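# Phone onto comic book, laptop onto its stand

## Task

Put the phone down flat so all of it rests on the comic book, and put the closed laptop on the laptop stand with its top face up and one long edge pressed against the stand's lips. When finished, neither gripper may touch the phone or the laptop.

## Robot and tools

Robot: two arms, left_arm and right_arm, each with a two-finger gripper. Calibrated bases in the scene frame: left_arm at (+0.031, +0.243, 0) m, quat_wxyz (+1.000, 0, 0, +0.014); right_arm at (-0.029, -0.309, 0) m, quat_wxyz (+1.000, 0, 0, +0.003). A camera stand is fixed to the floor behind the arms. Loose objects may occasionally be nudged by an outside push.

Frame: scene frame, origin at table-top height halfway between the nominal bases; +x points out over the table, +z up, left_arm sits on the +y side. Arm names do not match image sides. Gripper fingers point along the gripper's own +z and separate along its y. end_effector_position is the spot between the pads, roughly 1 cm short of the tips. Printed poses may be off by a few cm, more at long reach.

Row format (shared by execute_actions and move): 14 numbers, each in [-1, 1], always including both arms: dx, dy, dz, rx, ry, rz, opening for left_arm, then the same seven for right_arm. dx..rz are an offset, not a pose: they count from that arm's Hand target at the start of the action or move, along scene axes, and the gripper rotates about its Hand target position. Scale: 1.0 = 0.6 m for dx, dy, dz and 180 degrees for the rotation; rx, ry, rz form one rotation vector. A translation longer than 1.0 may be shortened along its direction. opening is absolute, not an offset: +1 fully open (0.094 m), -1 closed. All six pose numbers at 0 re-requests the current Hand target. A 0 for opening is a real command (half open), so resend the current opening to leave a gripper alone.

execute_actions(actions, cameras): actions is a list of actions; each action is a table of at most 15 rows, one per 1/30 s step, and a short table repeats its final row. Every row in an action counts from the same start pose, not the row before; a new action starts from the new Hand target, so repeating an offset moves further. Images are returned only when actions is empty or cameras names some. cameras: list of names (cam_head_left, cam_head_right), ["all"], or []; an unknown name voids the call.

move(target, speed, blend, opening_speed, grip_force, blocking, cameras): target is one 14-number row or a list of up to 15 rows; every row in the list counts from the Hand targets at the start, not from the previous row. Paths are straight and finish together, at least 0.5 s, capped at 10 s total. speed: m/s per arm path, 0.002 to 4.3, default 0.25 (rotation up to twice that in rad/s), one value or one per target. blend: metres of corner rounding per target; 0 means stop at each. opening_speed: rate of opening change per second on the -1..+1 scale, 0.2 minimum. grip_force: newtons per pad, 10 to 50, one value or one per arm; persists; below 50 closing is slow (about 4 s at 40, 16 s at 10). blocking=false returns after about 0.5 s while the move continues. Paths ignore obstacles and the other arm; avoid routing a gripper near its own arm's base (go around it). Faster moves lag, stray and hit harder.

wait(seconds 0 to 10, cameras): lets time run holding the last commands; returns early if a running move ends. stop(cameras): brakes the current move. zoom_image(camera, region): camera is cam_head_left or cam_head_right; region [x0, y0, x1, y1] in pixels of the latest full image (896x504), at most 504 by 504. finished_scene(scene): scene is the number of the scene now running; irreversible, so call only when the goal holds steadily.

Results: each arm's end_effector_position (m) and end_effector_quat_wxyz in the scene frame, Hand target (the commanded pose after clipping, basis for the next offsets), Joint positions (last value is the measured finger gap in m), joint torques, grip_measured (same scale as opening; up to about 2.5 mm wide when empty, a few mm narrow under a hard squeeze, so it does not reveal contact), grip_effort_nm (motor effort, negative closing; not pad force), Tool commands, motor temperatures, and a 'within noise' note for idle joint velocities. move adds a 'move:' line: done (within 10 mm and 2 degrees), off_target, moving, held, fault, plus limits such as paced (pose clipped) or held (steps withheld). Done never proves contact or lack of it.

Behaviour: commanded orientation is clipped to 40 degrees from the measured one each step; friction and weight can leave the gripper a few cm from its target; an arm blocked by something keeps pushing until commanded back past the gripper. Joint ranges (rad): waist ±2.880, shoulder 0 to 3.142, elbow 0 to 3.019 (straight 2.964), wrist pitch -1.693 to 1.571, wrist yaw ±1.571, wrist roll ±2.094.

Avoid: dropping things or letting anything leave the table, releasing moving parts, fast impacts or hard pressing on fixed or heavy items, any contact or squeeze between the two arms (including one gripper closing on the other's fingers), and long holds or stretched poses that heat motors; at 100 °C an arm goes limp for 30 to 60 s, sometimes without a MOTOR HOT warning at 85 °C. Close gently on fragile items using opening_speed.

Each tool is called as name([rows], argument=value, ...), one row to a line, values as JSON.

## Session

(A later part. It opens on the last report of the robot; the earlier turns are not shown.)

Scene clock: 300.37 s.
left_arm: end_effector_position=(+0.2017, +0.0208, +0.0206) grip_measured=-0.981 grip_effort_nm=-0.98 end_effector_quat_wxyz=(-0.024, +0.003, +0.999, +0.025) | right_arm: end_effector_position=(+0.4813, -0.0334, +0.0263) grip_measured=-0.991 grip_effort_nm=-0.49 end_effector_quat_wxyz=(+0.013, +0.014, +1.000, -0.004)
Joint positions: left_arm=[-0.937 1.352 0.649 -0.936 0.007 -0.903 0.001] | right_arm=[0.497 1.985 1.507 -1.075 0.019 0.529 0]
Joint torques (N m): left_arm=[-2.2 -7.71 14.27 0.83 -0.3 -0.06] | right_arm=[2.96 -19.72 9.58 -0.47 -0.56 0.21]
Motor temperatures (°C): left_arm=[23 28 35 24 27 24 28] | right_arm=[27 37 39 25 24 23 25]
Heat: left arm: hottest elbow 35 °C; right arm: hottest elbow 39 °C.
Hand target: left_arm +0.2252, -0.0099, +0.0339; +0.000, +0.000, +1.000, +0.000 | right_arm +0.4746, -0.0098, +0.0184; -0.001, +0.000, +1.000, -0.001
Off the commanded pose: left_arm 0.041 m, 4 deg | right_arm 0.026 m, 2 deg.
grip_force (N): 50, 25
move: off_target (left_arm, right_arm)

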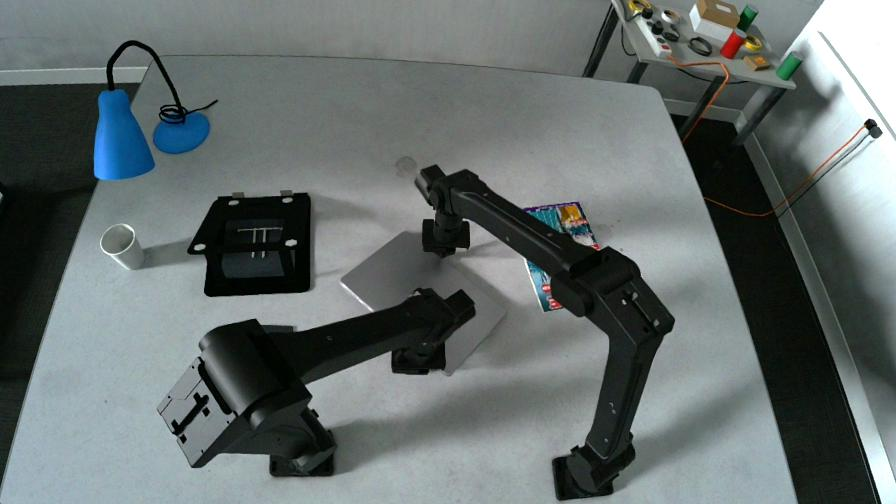

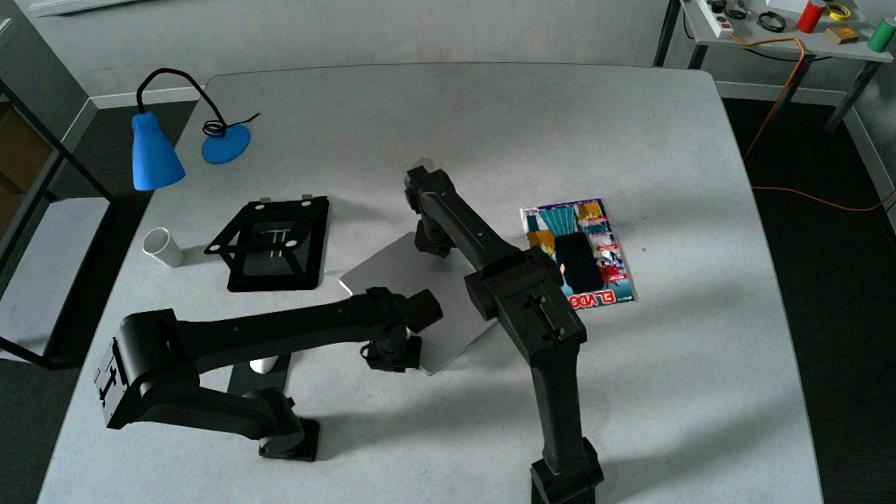

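move([
  [-0.08,0.1,0.05,0,0,0,-1,0.03,-0.07,0.02,0,0,0,-1],
  [-0.08,0.12,0.3,0,0,0,-1,0.03,-0.2,0.2,0,0,0,-1],
  [0.342,0.384,0.3,0,0,0,-1,-0.29,-0.317,0.15,0,0,0,-1],
], blend=[0.01,0.05,0], cameras=["all"], speed=0.2)

zoom_image(camera="cam_head_right", region=[260, 180, 520, 400])

zoom_image(camera="cam_head_left", region=[260, 180, 540, 390])

Scene clock: 320.37 s.
left_arm: end_effector_position=(+0.4053, +0.2185, +0.1923) grip_measured=-0.981 grip_effort_nm=-0.99 end_effector_quat_wxyz=(-0.031, +0.001, +1.000, +0.004) | right_arm: end_effector_position=(+0.3019, -0.1950, +0.1086) grip_measured=-0.991 grip_effort_nm=-0.49 end_effector_quat_wxyz=(-0.006, -0.003, +1.000, -0.003)
Joint positions: left_arm=[-0.094 1.379 1.18 -1.434 -0.005 -0.064 0.001] | right_arm=[0.33 1.351 0.924 -1.157 0.002 0.33 0]
Joint torques (N m): left_arm=[-0.73 -10.87 16.5 0.46 0.11 0.04] | right_arm=[-0.32 -12.69 6.54 0.44 -0.01 0.09]
Heat: left arm: hottest elbow 36 °C; right arm: hottest elbow 40 °C.
Hand target: left_arm +0.4303, +0.2205, +0.2139; +0.000, +0.000, +1.000, +0.000 | right_arm +0.3007, -0.2000, +0.1083; -0.001, +0.000, +1.000, -0.001
Off the commanded pose: left_arm 0.033 m, 4 deg | right_arm 0.005 m, 1 deg.
grip_force (N): 50, 25
move: off_target (left_arm)

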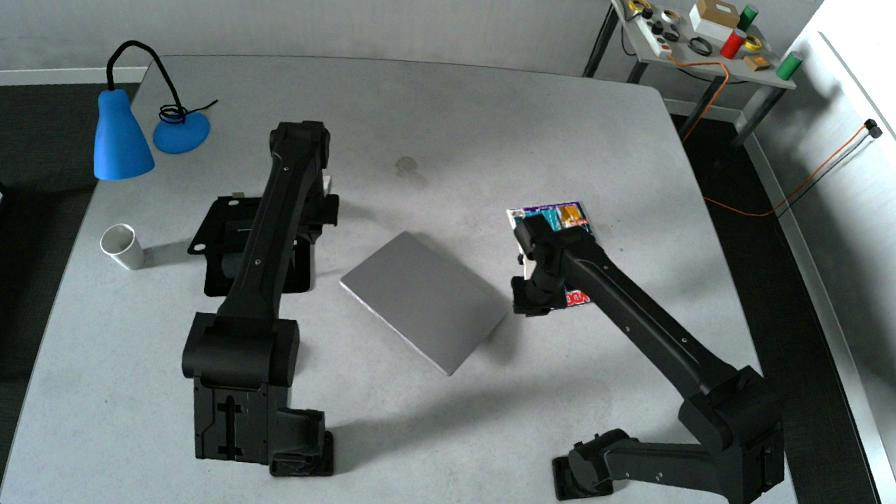

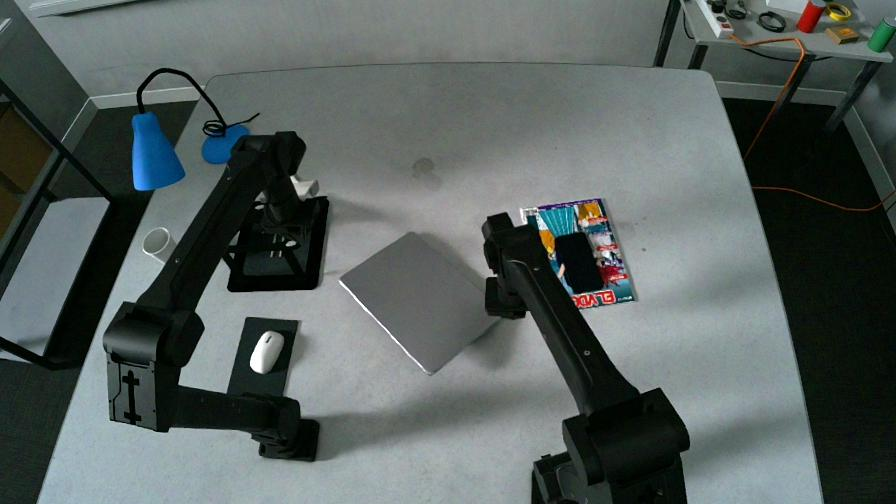

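Scaled by 1.938.

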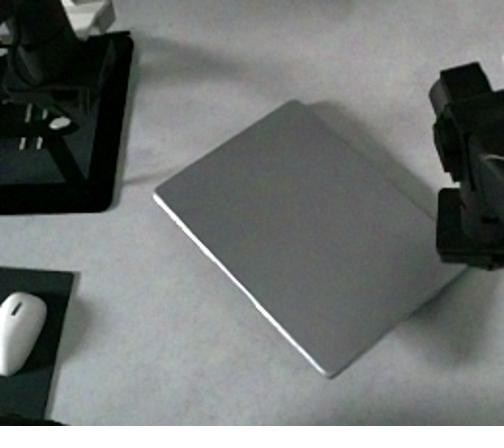

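Scaled by 1.800.

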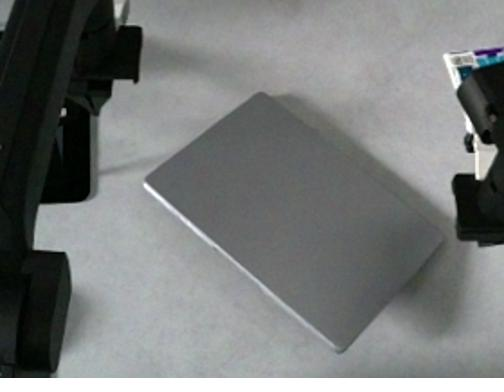

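move([
  [0.133,-0.026,0,0,0,0,-1,-0.026,0.0,0,0,0,0,-1],
  [0.133,-0.026,-0.15,0,0,0,-1,-0.026,0.0,-0.13,0,0,0,-1],
], blend=[0.01,0], cameras=["all"], speed=0.2)

zoom_image(camera="cam_head_right", region=[260, 180, 520, 400])

zoom_image(camera="cam_head_left", region=[260, 180, 540, 390])

Scene clock: 328.00 s.
left_arm: end_effector_position=(+0.5098, +0.2114, +0.1283) grip_measured=-0.981 grip_effort_nm=-0.99 end_effector_quat_wxyz=(-0.001, -0.002, +1.000, +0.002) | right_arm: end_effector_position=(+0.2874, -0.2001, +0.0379) grip_measured=-0.991 grip_effort_nm=-0.49 end_effector_quat_wxyz=(+0.005, -0.003, +1.000, +0.000)
Joint positions: left_arm=[-0.094 1.651 1.314 -1.236 -0.003 -0.07 0.001] | right_arm=[0.33 1.406 0.762 -0.917 0.002 0.33 0]
Joint torques (N m): left_arm=[-2.08 -17.26 9.2 0.77 0.03 -0.07] | right_arm=[0.73 -9.82 6.04 0.53 -0.01 0.21]
Heat: left arm: hottest elbow 37 °C; right arm: hottest elbow 39 °C.
Hand target: left_arm +0.5101, +0.2050, +0.1240; +0.000, +0.000, +1.000, +0.000 | right_arm +0.2850, -0.2000, +0.0303; -0.001, +0.000, +1.000, -0.001
Off the commanded pose: left_arm 0.008 m, 0 deg | right_arm 0.008 m, 1 deg.
grip_force (N): 50, 25
move: done

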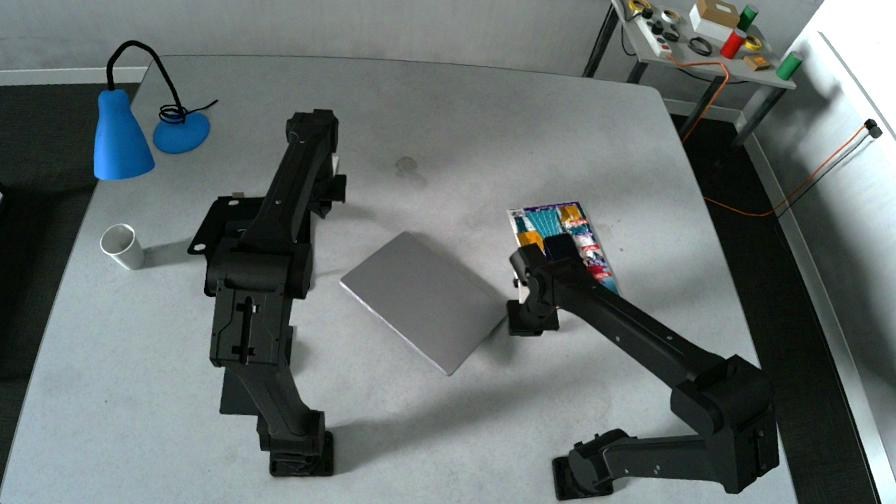

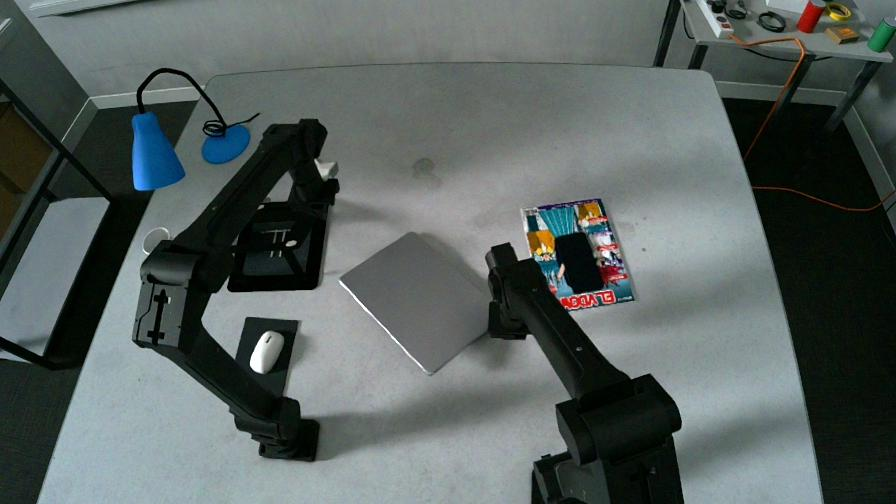

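Scaled by 1.938.

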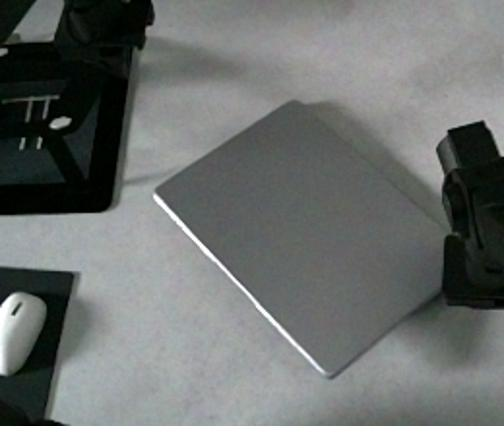

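Scaled by 1.800.

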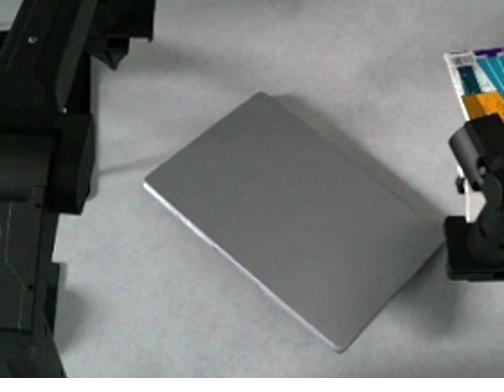

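move([
  [-0.017,-0.025,0,0,0,0,-1,0,0.0,0,0,0,0,-1],
  [-0.017,-0.025,-0.158,0,0,0,-1,0,0.0,0.0,0,0,0,-1],
  [-0.133,-0.142,-0.158,0,0,0,-1,0.117,0.117,-0.0,0,0,0,-1],
], blend=[0.01,0,0], cameras=["all"], speed=0.12)

zoom_image(camera="cam_head_right", region=[260, 180, 520, 400])

zoom_image(camera="cam_head_left", region=[260, 180, 540, 390])

Scene clock: 335.80 s.
left_arm: end_effector_position=(+0.4453, +0.1411, +0.0306) grip_measured=-0.981 grip_effort_nm=-0.99 end_effector_quat_wxyz=(+0.006, -0.017, +1.000, +0.009) | right_arm: end_effector_position=(+0.3251, -0.1611, +0.0264) grip_measured=-0.991 grip_effort_nm=-0.49 end_effector_quat_wxyz=(-0.024, +0.014, +0.999, -0.021)
Joint positions: left_arm=[-0.276 1.641 1.012 -0.933 -0.02 -0.281 0.001] | right_arm=[0.401 1.59 0.93 -0.972 0.018 0.434 0]
Joint torques (N m): left_arm=[-5.07 -16.5 6.38 0.29 0.65 -0.15] | right_arm=[2.78 -10.75 11.74 0.9 -0.57 0.2]
Heat: left arm: hottest elbow 36 °C; right arm: hottest elbow 38 °C.
Hand target: left_arm +0.4302, +0.1197, +0.0291; +0.000, +0.000, +1.000, +0.001 | right_arm +0.3552, -0.1298, +0.0304; -0.001, +0.000, +1.000, -0.001
Off the commanded pose: left_arm 0.026 m, 2 deg | right_arm 0.044 m, 4 deg.
grip_force (N): 50, 25
move: off_target (left_arm, right_arm); blend cut to 0.0091 m at target 1

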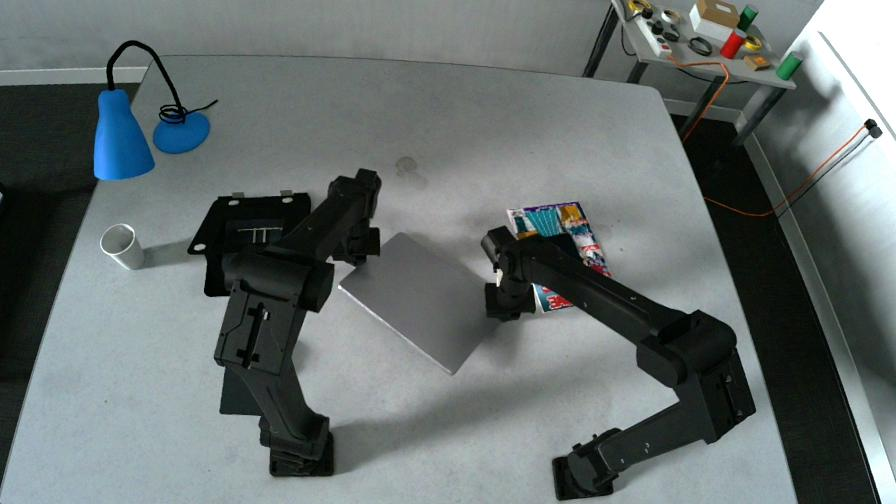

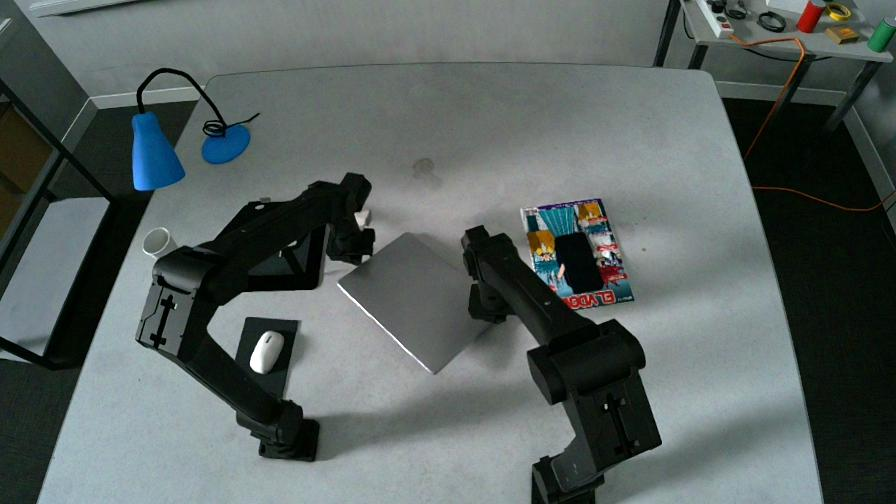

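Scaled by 1.938.

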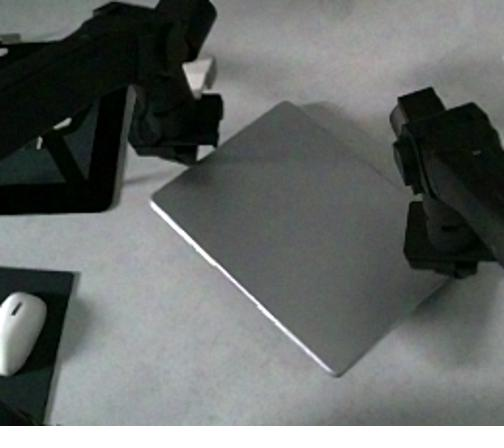

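Scaled by 1.800.

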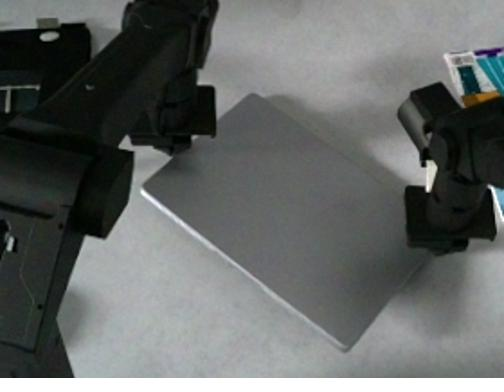

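move(target=[-0.1,-0.08,0.0,0,0,0,-1,0.08,0.06,0,0,0,0,-1], cameras=["all"], speed=0.12)

zoom_image(camera="cam_head_right", region=[260, 180, 520, 400])

zoom_image(camera="cam_head_left", region=[260, 180, 540, 390])

Scene clock: 340.20 s.
left_arm: end_effector_position=(+0.4032, +0.1452, +0.0404) grip_measured=-0.981 grip_effort_nm=-0.98 end_effector_quat_wxyz=(+0.028, -0.058, +0.997, +0.044) | right_arm: end_effector_position=(+0.3592, -0.1583, +0.0270) grip_measured=-0.991 grip_effort_nm=-0.48 end_effector_quat_wxyz=(-0.039, +0.028, +0.997, -0.057)
Joint positions: left_arm=[-0.329 1.52 0.891 -0.92 -0.101 -0.417 0.001] | right_arm=[0.397 1.697 1.067 -1.06 0.072 0.464 0]
Joint torques (N m): left_arm=[-12.69 -11.93 6.46 0.36 3.6 -0.24] | right_arm=[4.84 -12.04 14.08 1.95 -2.42 0.12]
Heat: left arm: hottest elbow 36 °C; right arm: hottest elbow 39 °C.
Hand target: left_arm +0.3703, +0.0718, +0.0291; +0.000, +0.000, +1.000, +0.001 | right_arm +0.4033, -0.0938, +0.0304; -0.001, +0.000, +1.000, -0.001
Off the commanded pose: left_arm 0.081 m, 9 deg | right_arm 0.078 m, 8 deg.
grip_force (N): 50, 25
move: off_target (left_arm, right_arm)

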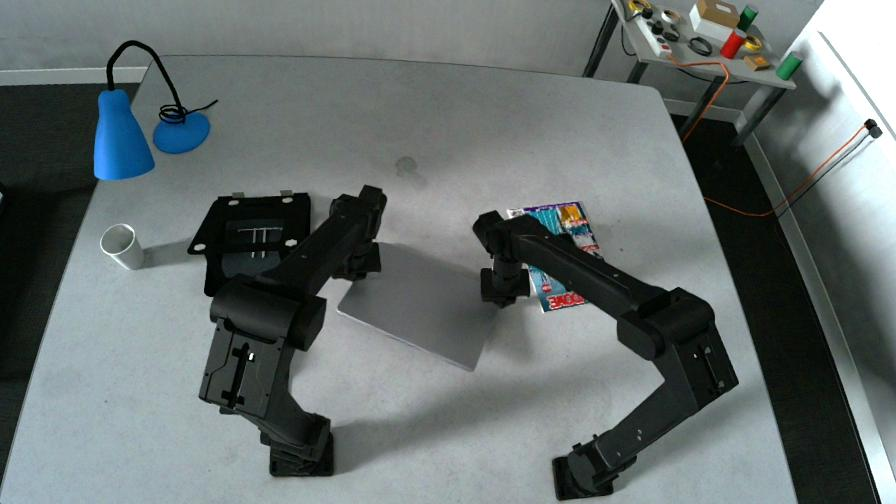

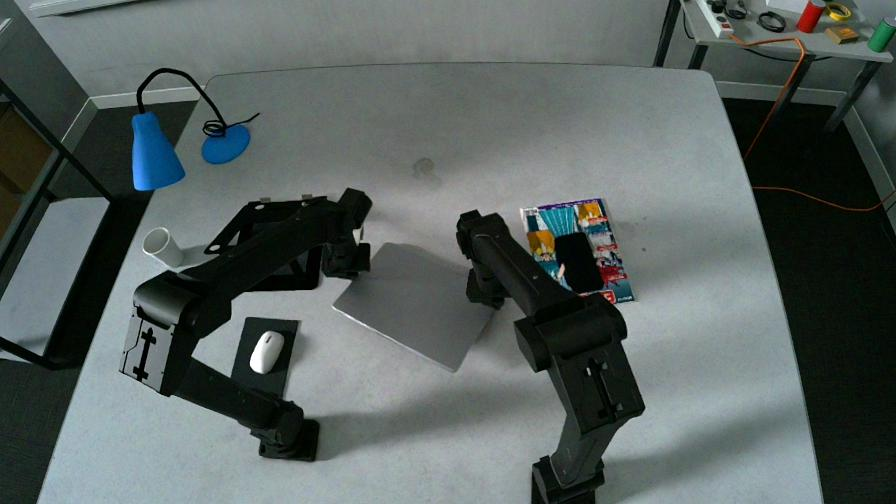

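Scaled by 1.938.

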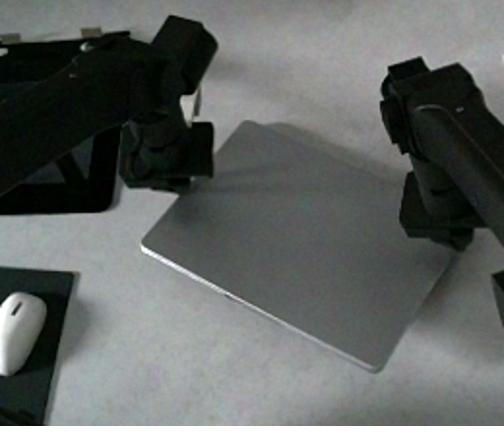

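Scaled by 1.800.

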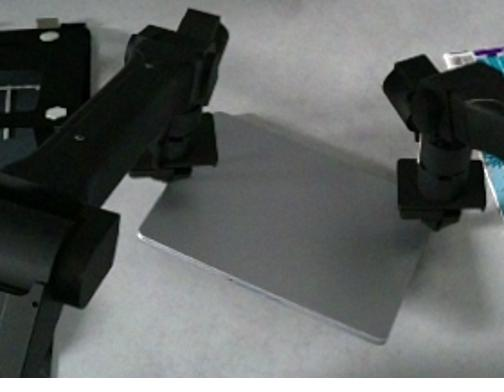

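move([
  [0.083,0.197,0.02,0,0,0,-1,-0.122,-0.177,0.03,0,0,0,-1],
  [0.15,0.197,0.2,0,0,0,-1,-0.255,-0.21,0.2,0,0,0,-1],
  [0.274,0.047,0.17,0,0,0,-1,-0.39,0.056,0.166,0,0,0,-1],
], blend=[0.01,0.03,0], cameras=["all"], speed=0.2)

zoom_image(camera="cam_head_right", region=[260, 180, 520, 400])

zoom_image(camera="cam_head_left", region=[260, 180, 540, 390])

Scene clock: 352.30 s.
left_arm: end_effector_position=(+0.5137, +0.1114, +0.1135) grip_measured=-0.982 grip_effort_nm=-0.96 end_effector_quat_wxyz=(-0.020, -0.001, +1.000, +0.006) | right_arm: end_effector_position=(+0.1628, -0.0726, +0.1247) grip_measured=-0.991 grip_effort_nm=-0.47 end_effector_quat_wxyz=(-0.009, +0.001, +1.000, -0.009)
Joint positions: left_arm=[-0.294 1.74 1.389 -1.263 -0.001 -0.267 0.001] | right_arm=[0.885 1.217 0.851 -1.23 -0.003 0.892 0]
Joint torques (N m): left_arm=[-2.61 -16.62 15.76 -0.1 -0.02 -0.08] | right_arm=[1.26 -7.88 9.65 0.42 0.15 0.25]
Motor temperatures (°C): left_arm=[23 28 35 24 37 24 29] | right_arm=[27 35 39 25 29 23 25]
Heat: left arm: hottest wrist yaw 37 °C; right arm: hottest elbow 39 °C.
Hand target: left_arm +0.5348, +0.1000, +0.1311; +0.000, +0.000, +1.000, +0.001 | right_arm +0.1693, -0.0602, +0.1300; -0.001, +0.000, +1.000, -0.001
Off the commanded pose: left_arm 0.030 m, 2 deg | right_arm 0.015 m, 1 deg.
grip_force (N): 50, 25
move: off_target (left_arm, right_arm)

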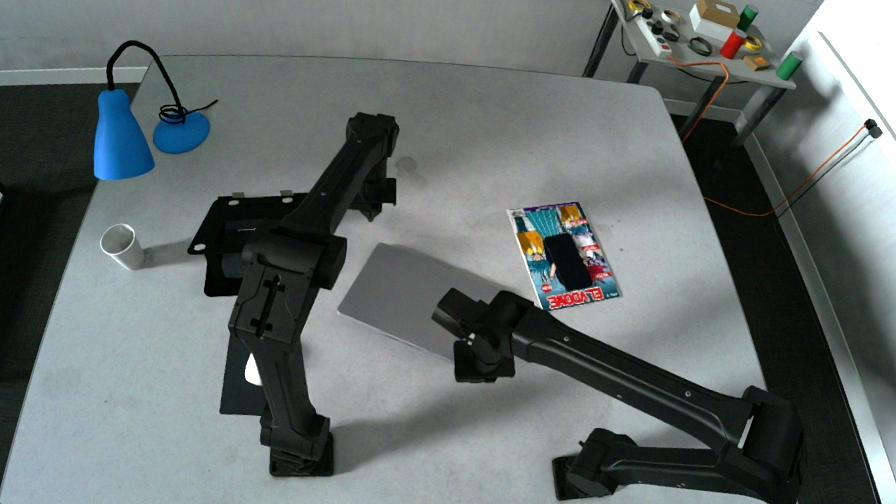

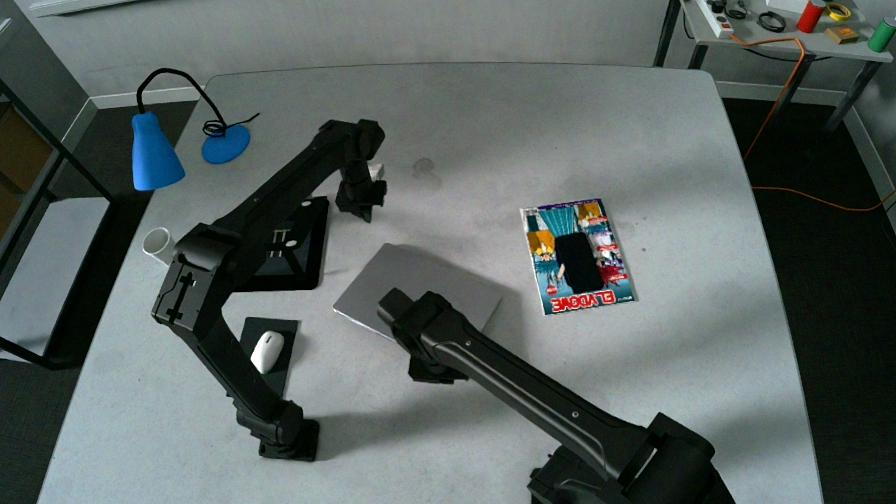

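Scaled by 1.938.

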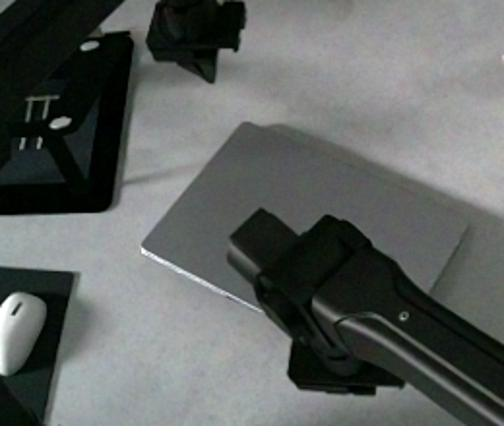

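Scaled by 1.800.

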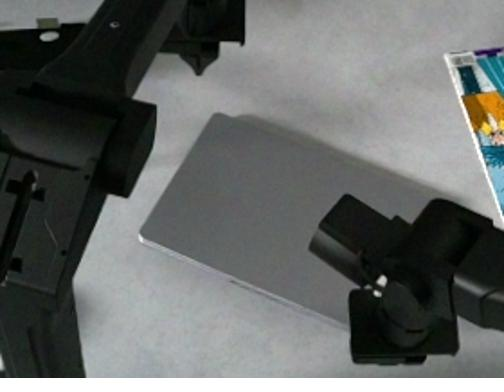

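move([
  [0.09,-0.03,0,0,0,0,-1,0,0.08,0,0,0,0,-1],
  [0.09,-0.03,-0.175,0,0,0,-1,0,0.08,-0.165,0,0,0,-1],
], cameras=["all"], speed=0.15)

zoom_image(camera="cam_head_right", region=[260, 180, 520, 400])

zoom_image(camera="cam_head_left", region=[260, 180, 540, 390])

Scene clock: 359.03 s.
left_arm: end_effector_position=(+0.5893, +0.0897, +0.0278) grip_measured=-0.982 grip_effort_nm=-0.96 end_effector_quat_wxyz=(-0.004, -0.002, +1.000, +0.002) | right_arm: end_effector_position=(+0.1742, -0.0120, +0.0400) grip_measured=-0.991 grip_effort_nm=-0.47 end_effector_quat_wxyz=(+0.003, +0.002, +1.000, +0.006)
Joint positions: left_arm=[-0.296 1.996 1.53 -1.113 -0.001 -0.272 0.001] | right_arm=[0.966 1.464 0.83 -0.923 -0.003 0.976 0]
Joint torques (N m): left_arm=[-2.61 -20.95 8.83 0.7 -0.01 -0.06] | right_arm=[1.32 -10.87 6.01 0.5 0.15 0.22]
Heat: left arm: hottest elbow 36 °C; right arm: hottest elbow 40 °C.
Hand target: left_arm +0.5886, +0.0820, +0.0261; +0.000, +0.000, +1.000, +0.001 | right_arm +0.1693, -0.0122, +0.0311; -0.001, +0.000, +1.000, -0.001
Off the commanded pose: left_arm 0.008 m, 1 deg | right_arm 0.010 m, 1 deg.
grip_force (N): 50, 25
move: done

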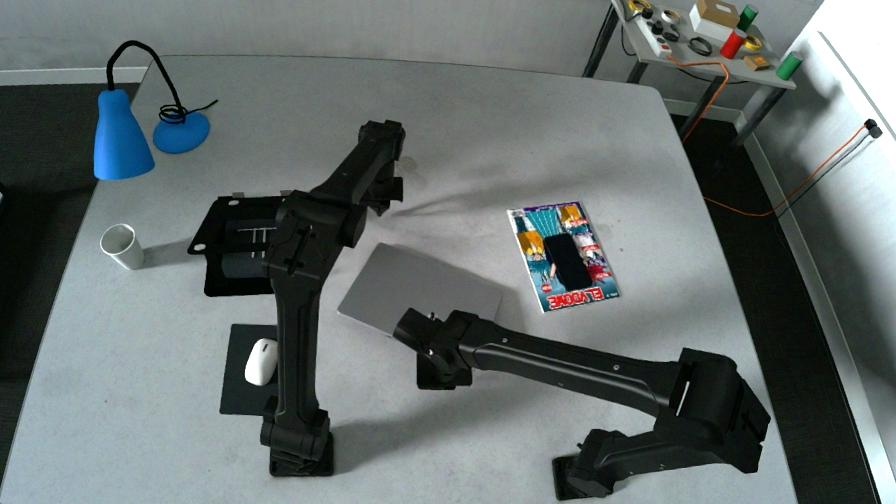

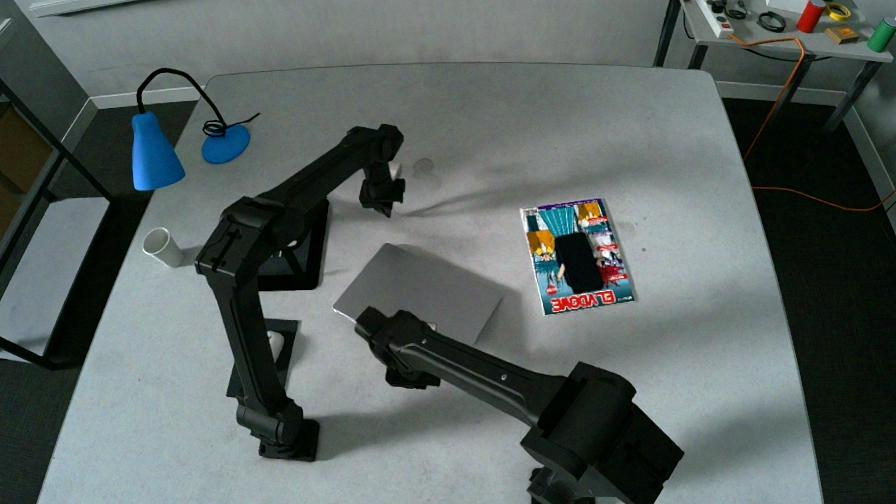

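Scaled by 1.938.

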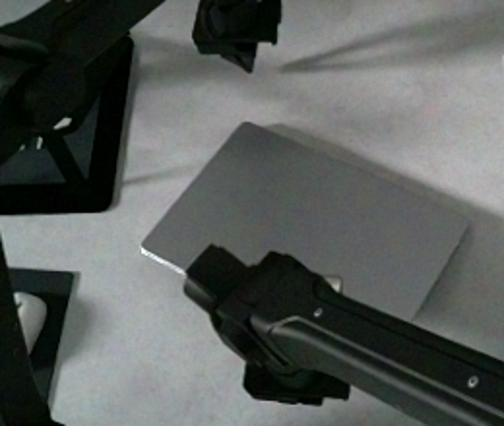

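Scaled by 1.800.

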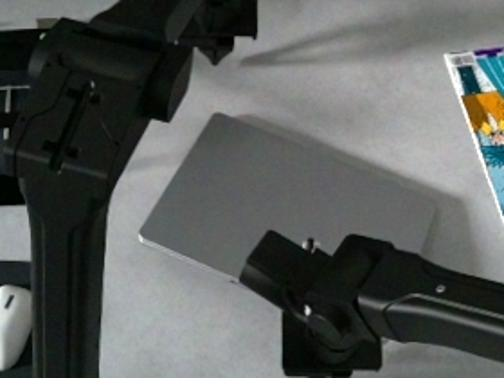

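move([
  [0,-0.053,0,0,0,0,-1,0,-0.063,0,0,0,0,-1],
  [-0.173,-0.053,0,0,0,0,-1,0.185,-0.063,0,0,0,0,-1],
], cameras=["all"], speed=0.12)

zoom_image(camera="cam_head_right", region=[260, 180, 520, 400])

zoom_image(camera="cam_head_left", region=[260, 180, 540, 390])

Scene clock: 365.43 s.
left_arm: end_effector_position=(+0.4972, +0.0593, +0.0246) grip_measured=-0.982 grip_effort_nm=-0.96 end_effector_quat_wxyz=(+0.003, -0.007, +1.000, +0.001) | right_arm: end_effector_position=(+0.2528, -0.0655, +0.0227) grip_measured=-0.991 grip_effort_nm=-0.48 end_effector_quat_wxyz=(-0.017, -0.003, +1.000, -0.013)
Joint positions: left_arm=[-0.404 1.818 1.24 -0.989 -0.004 -0.39 0.001] | right_arm=[0.709 1.56 0.883 -0.937 -0.002 0.708 0]
Joint torques (N m): left_arm=[-3.43 -19.43 6.78 0.36 0.06 -0.11] | right_arm=[-0.5 -11.4 11.06 0.18 0.18 0.06]
Motor temperatures (°C): left_arm=[23 28 35 24 32 24 29] | right_arm=[27 35 39 25 26 23 26]
Heat: left arm: hottest elbow 35 °C; right arm: hottest elbow 39 °C.
Hand target: left_arm +0.4850, +0.0502, +0.0262; +0.001, +0.000, +1.000, +0.001 | right_arm +0.2803, -0.0501, +0.0310; -0.001, +0.000, +1.000, -0.001
Off the commanded pose: left_arm 0.015 m, 1 deg | right_arm 0.033 m, 2 deg.
grip_force (N): 50, 25
move: off_target (left_arm, right_arm)

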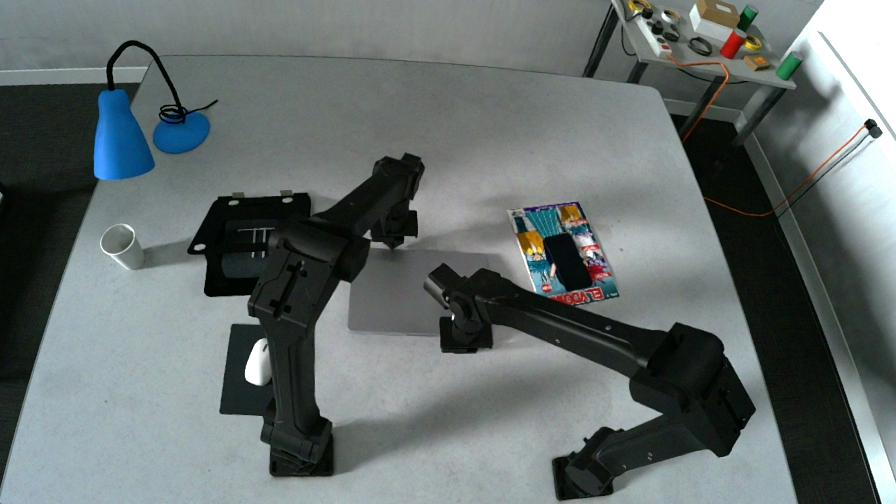

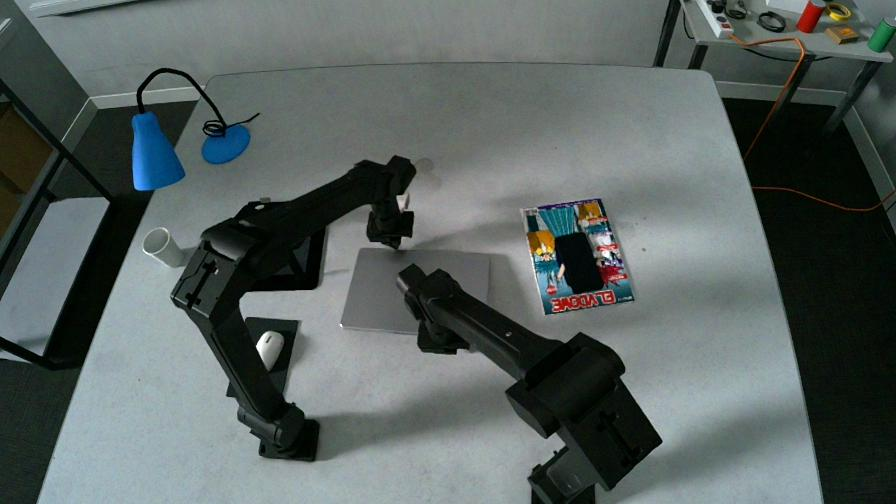

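Scaled by 1.938.

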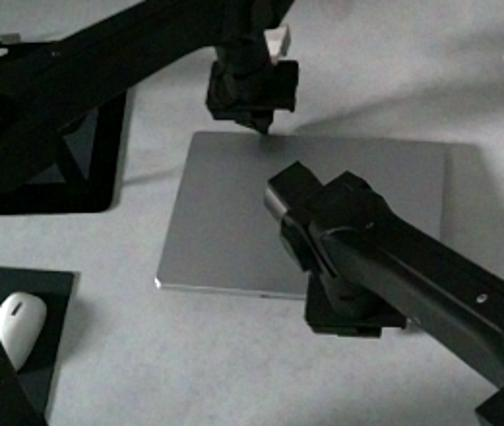

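Scaled by 1.800.

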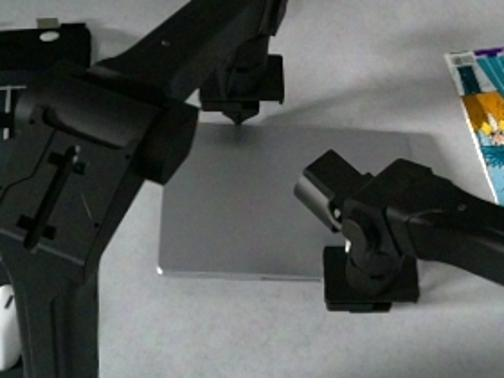

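move([
  [0.075,0,0.04,0,0,0,-1,-0.06,0,0,0,0,0,-1],
  [0.05,0.05,0.28,0,0,0,-1,-0.06,0,0,0,0,0,-1],
  [-0.475,0.083,0.27,0,0,0,-1,-0.06,0,0,0,0,0,-1],
  [-0.475,0.083,0.0,0,0,0,-1,-0.06,0,0,0,0,0,-1],
], blend=[0.01,0.03,0.03,0], cameras=["all"], speed=0.25)

zoom_image(camera="cam_head_right", region=[260, 180, 520, 400])

zoom_image(camera="cam_head_left", region=[260, 180, 540, 390])

Scene clock: 385.27 s.
left_arm: end_effector_position=(+0.2023, +0.1018, +0.0304) grip_measured=-0.982 grip_effort_nm=-0.96 end_effector_quat_wxyz=(+0.001, -0.003, +1.000, -0.002) | right_arm: end_effector_position=(+0.2461, -0.0530, +0.0276) grip_measured=-0.991 grip_effort_nm=-0.47 end_effector_quat_wxyz=(-0.009, +0.001, +1.000, -0.007)
Joint positions: left_arm=[-0.713 1.095 0.482 -0.953 0.002 -0.691 0.001] | right_arm=[0.745 1.546 0.883 -0.929 -0.002 0.753 0]
Joint torques (N m): left_arm=[-2.2 -4.95 7.86 0.73 -0.19 -0.09] | right_arm=[1.14 -14.8 5.91 0.46 0.15 0.22]
Heat: left arm: hottest elbow 35 °C; right arm: hottest elbow 39 °C.
Hand target: left_arm +0.1999, +0.1000, +0.0262; +0.000, +0.000, +1.000, +0.001 | right_arm +0.2443, -0.0501, +0.0310; -0.001, +0.000, +1.000, -0.001
Off the commanded pose: left_arm 0.005 m, 0 deg | right_arm 0.005 m, 1 deg.
grip_force (N): 50, 25
move: done

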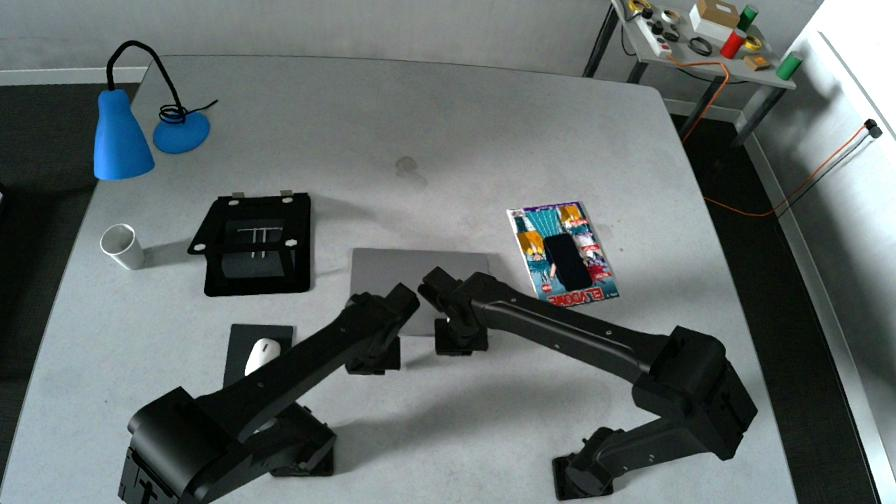

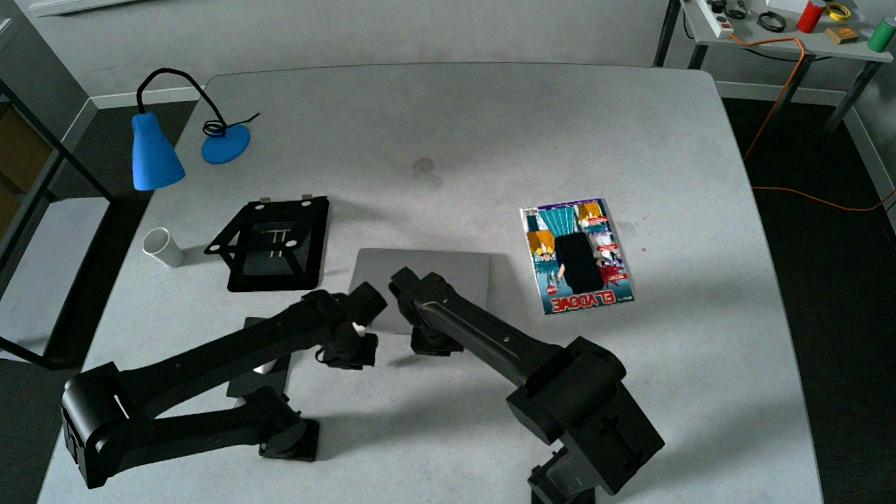

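Scaled by 1.938.

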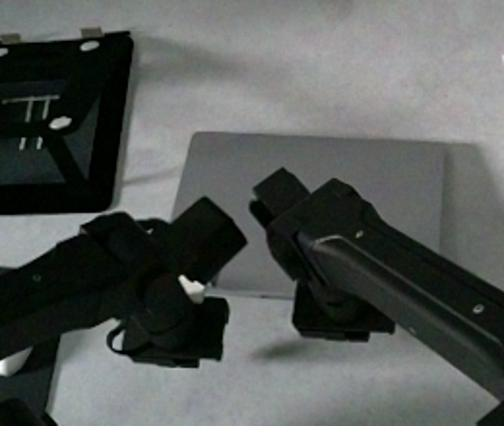

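Scaled by 1.800.

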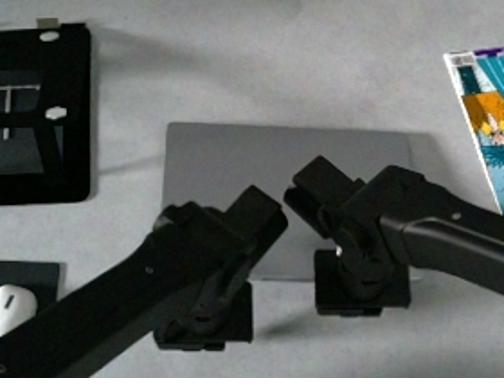

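move([
  [0.067,0,0,0,0,0,-1,0,-0.03,0,0,0,0,-1],
  [0.317,0,0,0,0,0,-1,0.243,-0.03,0,0,0,0,-1],
], blend=[0.0,0], cameras=["all"], speed=0.12)

zoom_image(camera="cam_head_right", region=[260, 180, 520, 400])

zoom_image(camera="cam_head_left", region=[260, 180, 540, 390])

Scene clock: 390.33 s.
left_arm: end_effector_position=(+0.2020, +0.1029, +0.0249) grip_measured=-0.982 grip_effort_nm=-0.96 end_effector_quat_wxyz=(-0.007, -0.001, +1.000, +0.005) | right_arm: end_effector_position=(+0.2427, -0.0571, +0.0287) grip_measured=-0.991 grip_effort_nm=-0.48 end_effector_quat_wxyz=(-0.008, -0.001, +1.000, -0.006)
Joint positions: left_arm=[-0.71 1.123 0.482 -0.946 0.001 -0.684 0.001] | right_arm=[0.744 1.53 0.867 -0.926 -0.002 0.747 0]
Joint torques (N m): left_arm=[-1.61 -6.59 8.44 0.21 -0.04 0.03] | right_arm=[-0.15 -15.21 5.59 0.46 0.14 0.07]
Heat: left arm: hottest elbow 34 °C; right arm: hottest elbow 39 °C.
Hand target: left_arm +0.2024, +0.1020, +0.0275; -0.002, -0.002, +1.000, +0.001 (not the last commanded pose) | right_arm +0.2443, -0.0612, +0.0310; -0.001, +0.000, +1.000, -0.001 (not the last commanded pose)
Off the commanded pose: left_arm 0.188 m, 1 deg | right_arm 0.148 m, 1 deg.
grip_force (N): 50, 25
move: held (left_arm; a check stopped the path), off_target (right_arm; braked when a check withheld steps of left_arm); path passed 0 of 2 targets; limits=held
pose unreachable (left arm): on one or more control steps of this call, first in action 0 (counted from 0), this arm could not follow its commanded pose, so it was not sent that pose on those steps. It may still have moved: this result reports where it is.
cause: moving toward the commanded pose would bring a part of the arm too close to another arm (this arm's wrist (the part past joint 4) and the right arm's wrist (the part past joint 4), 16 mm apart when this arm was first held).

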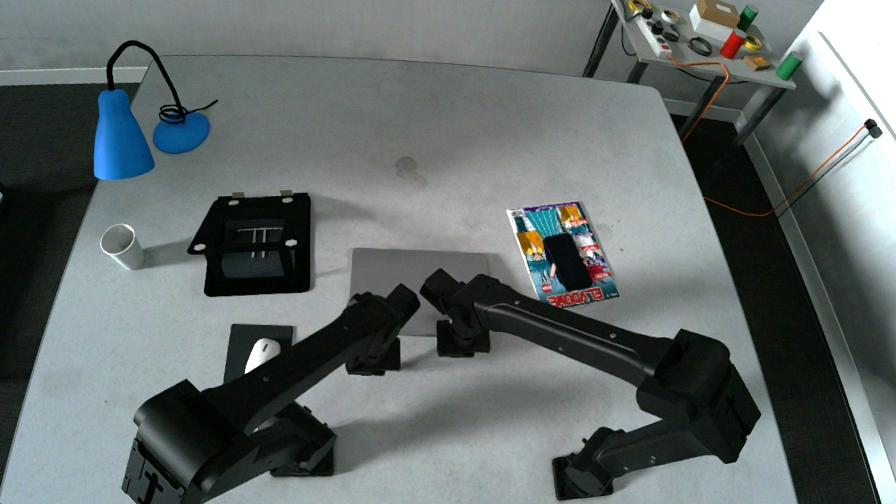

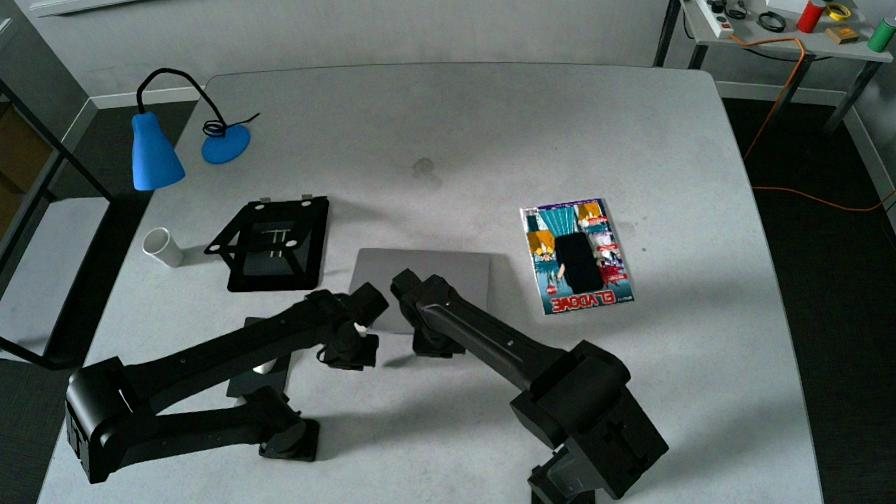

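Scaled by 1.938.

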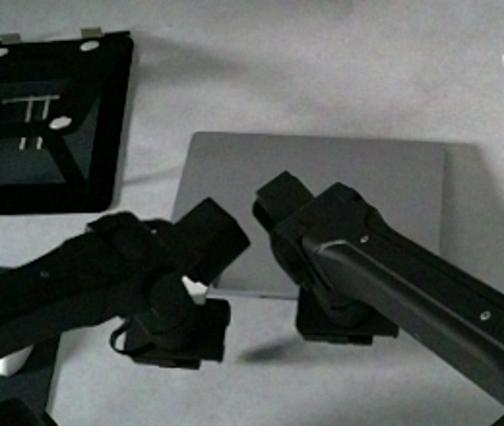

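Scaled by 1.800.

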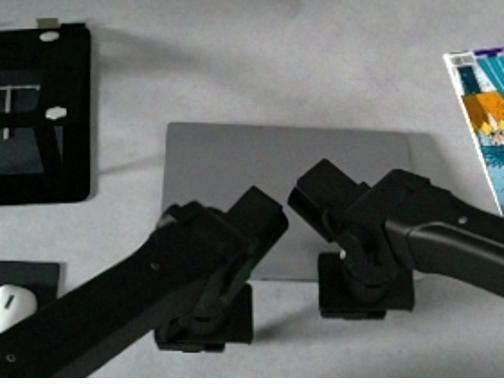

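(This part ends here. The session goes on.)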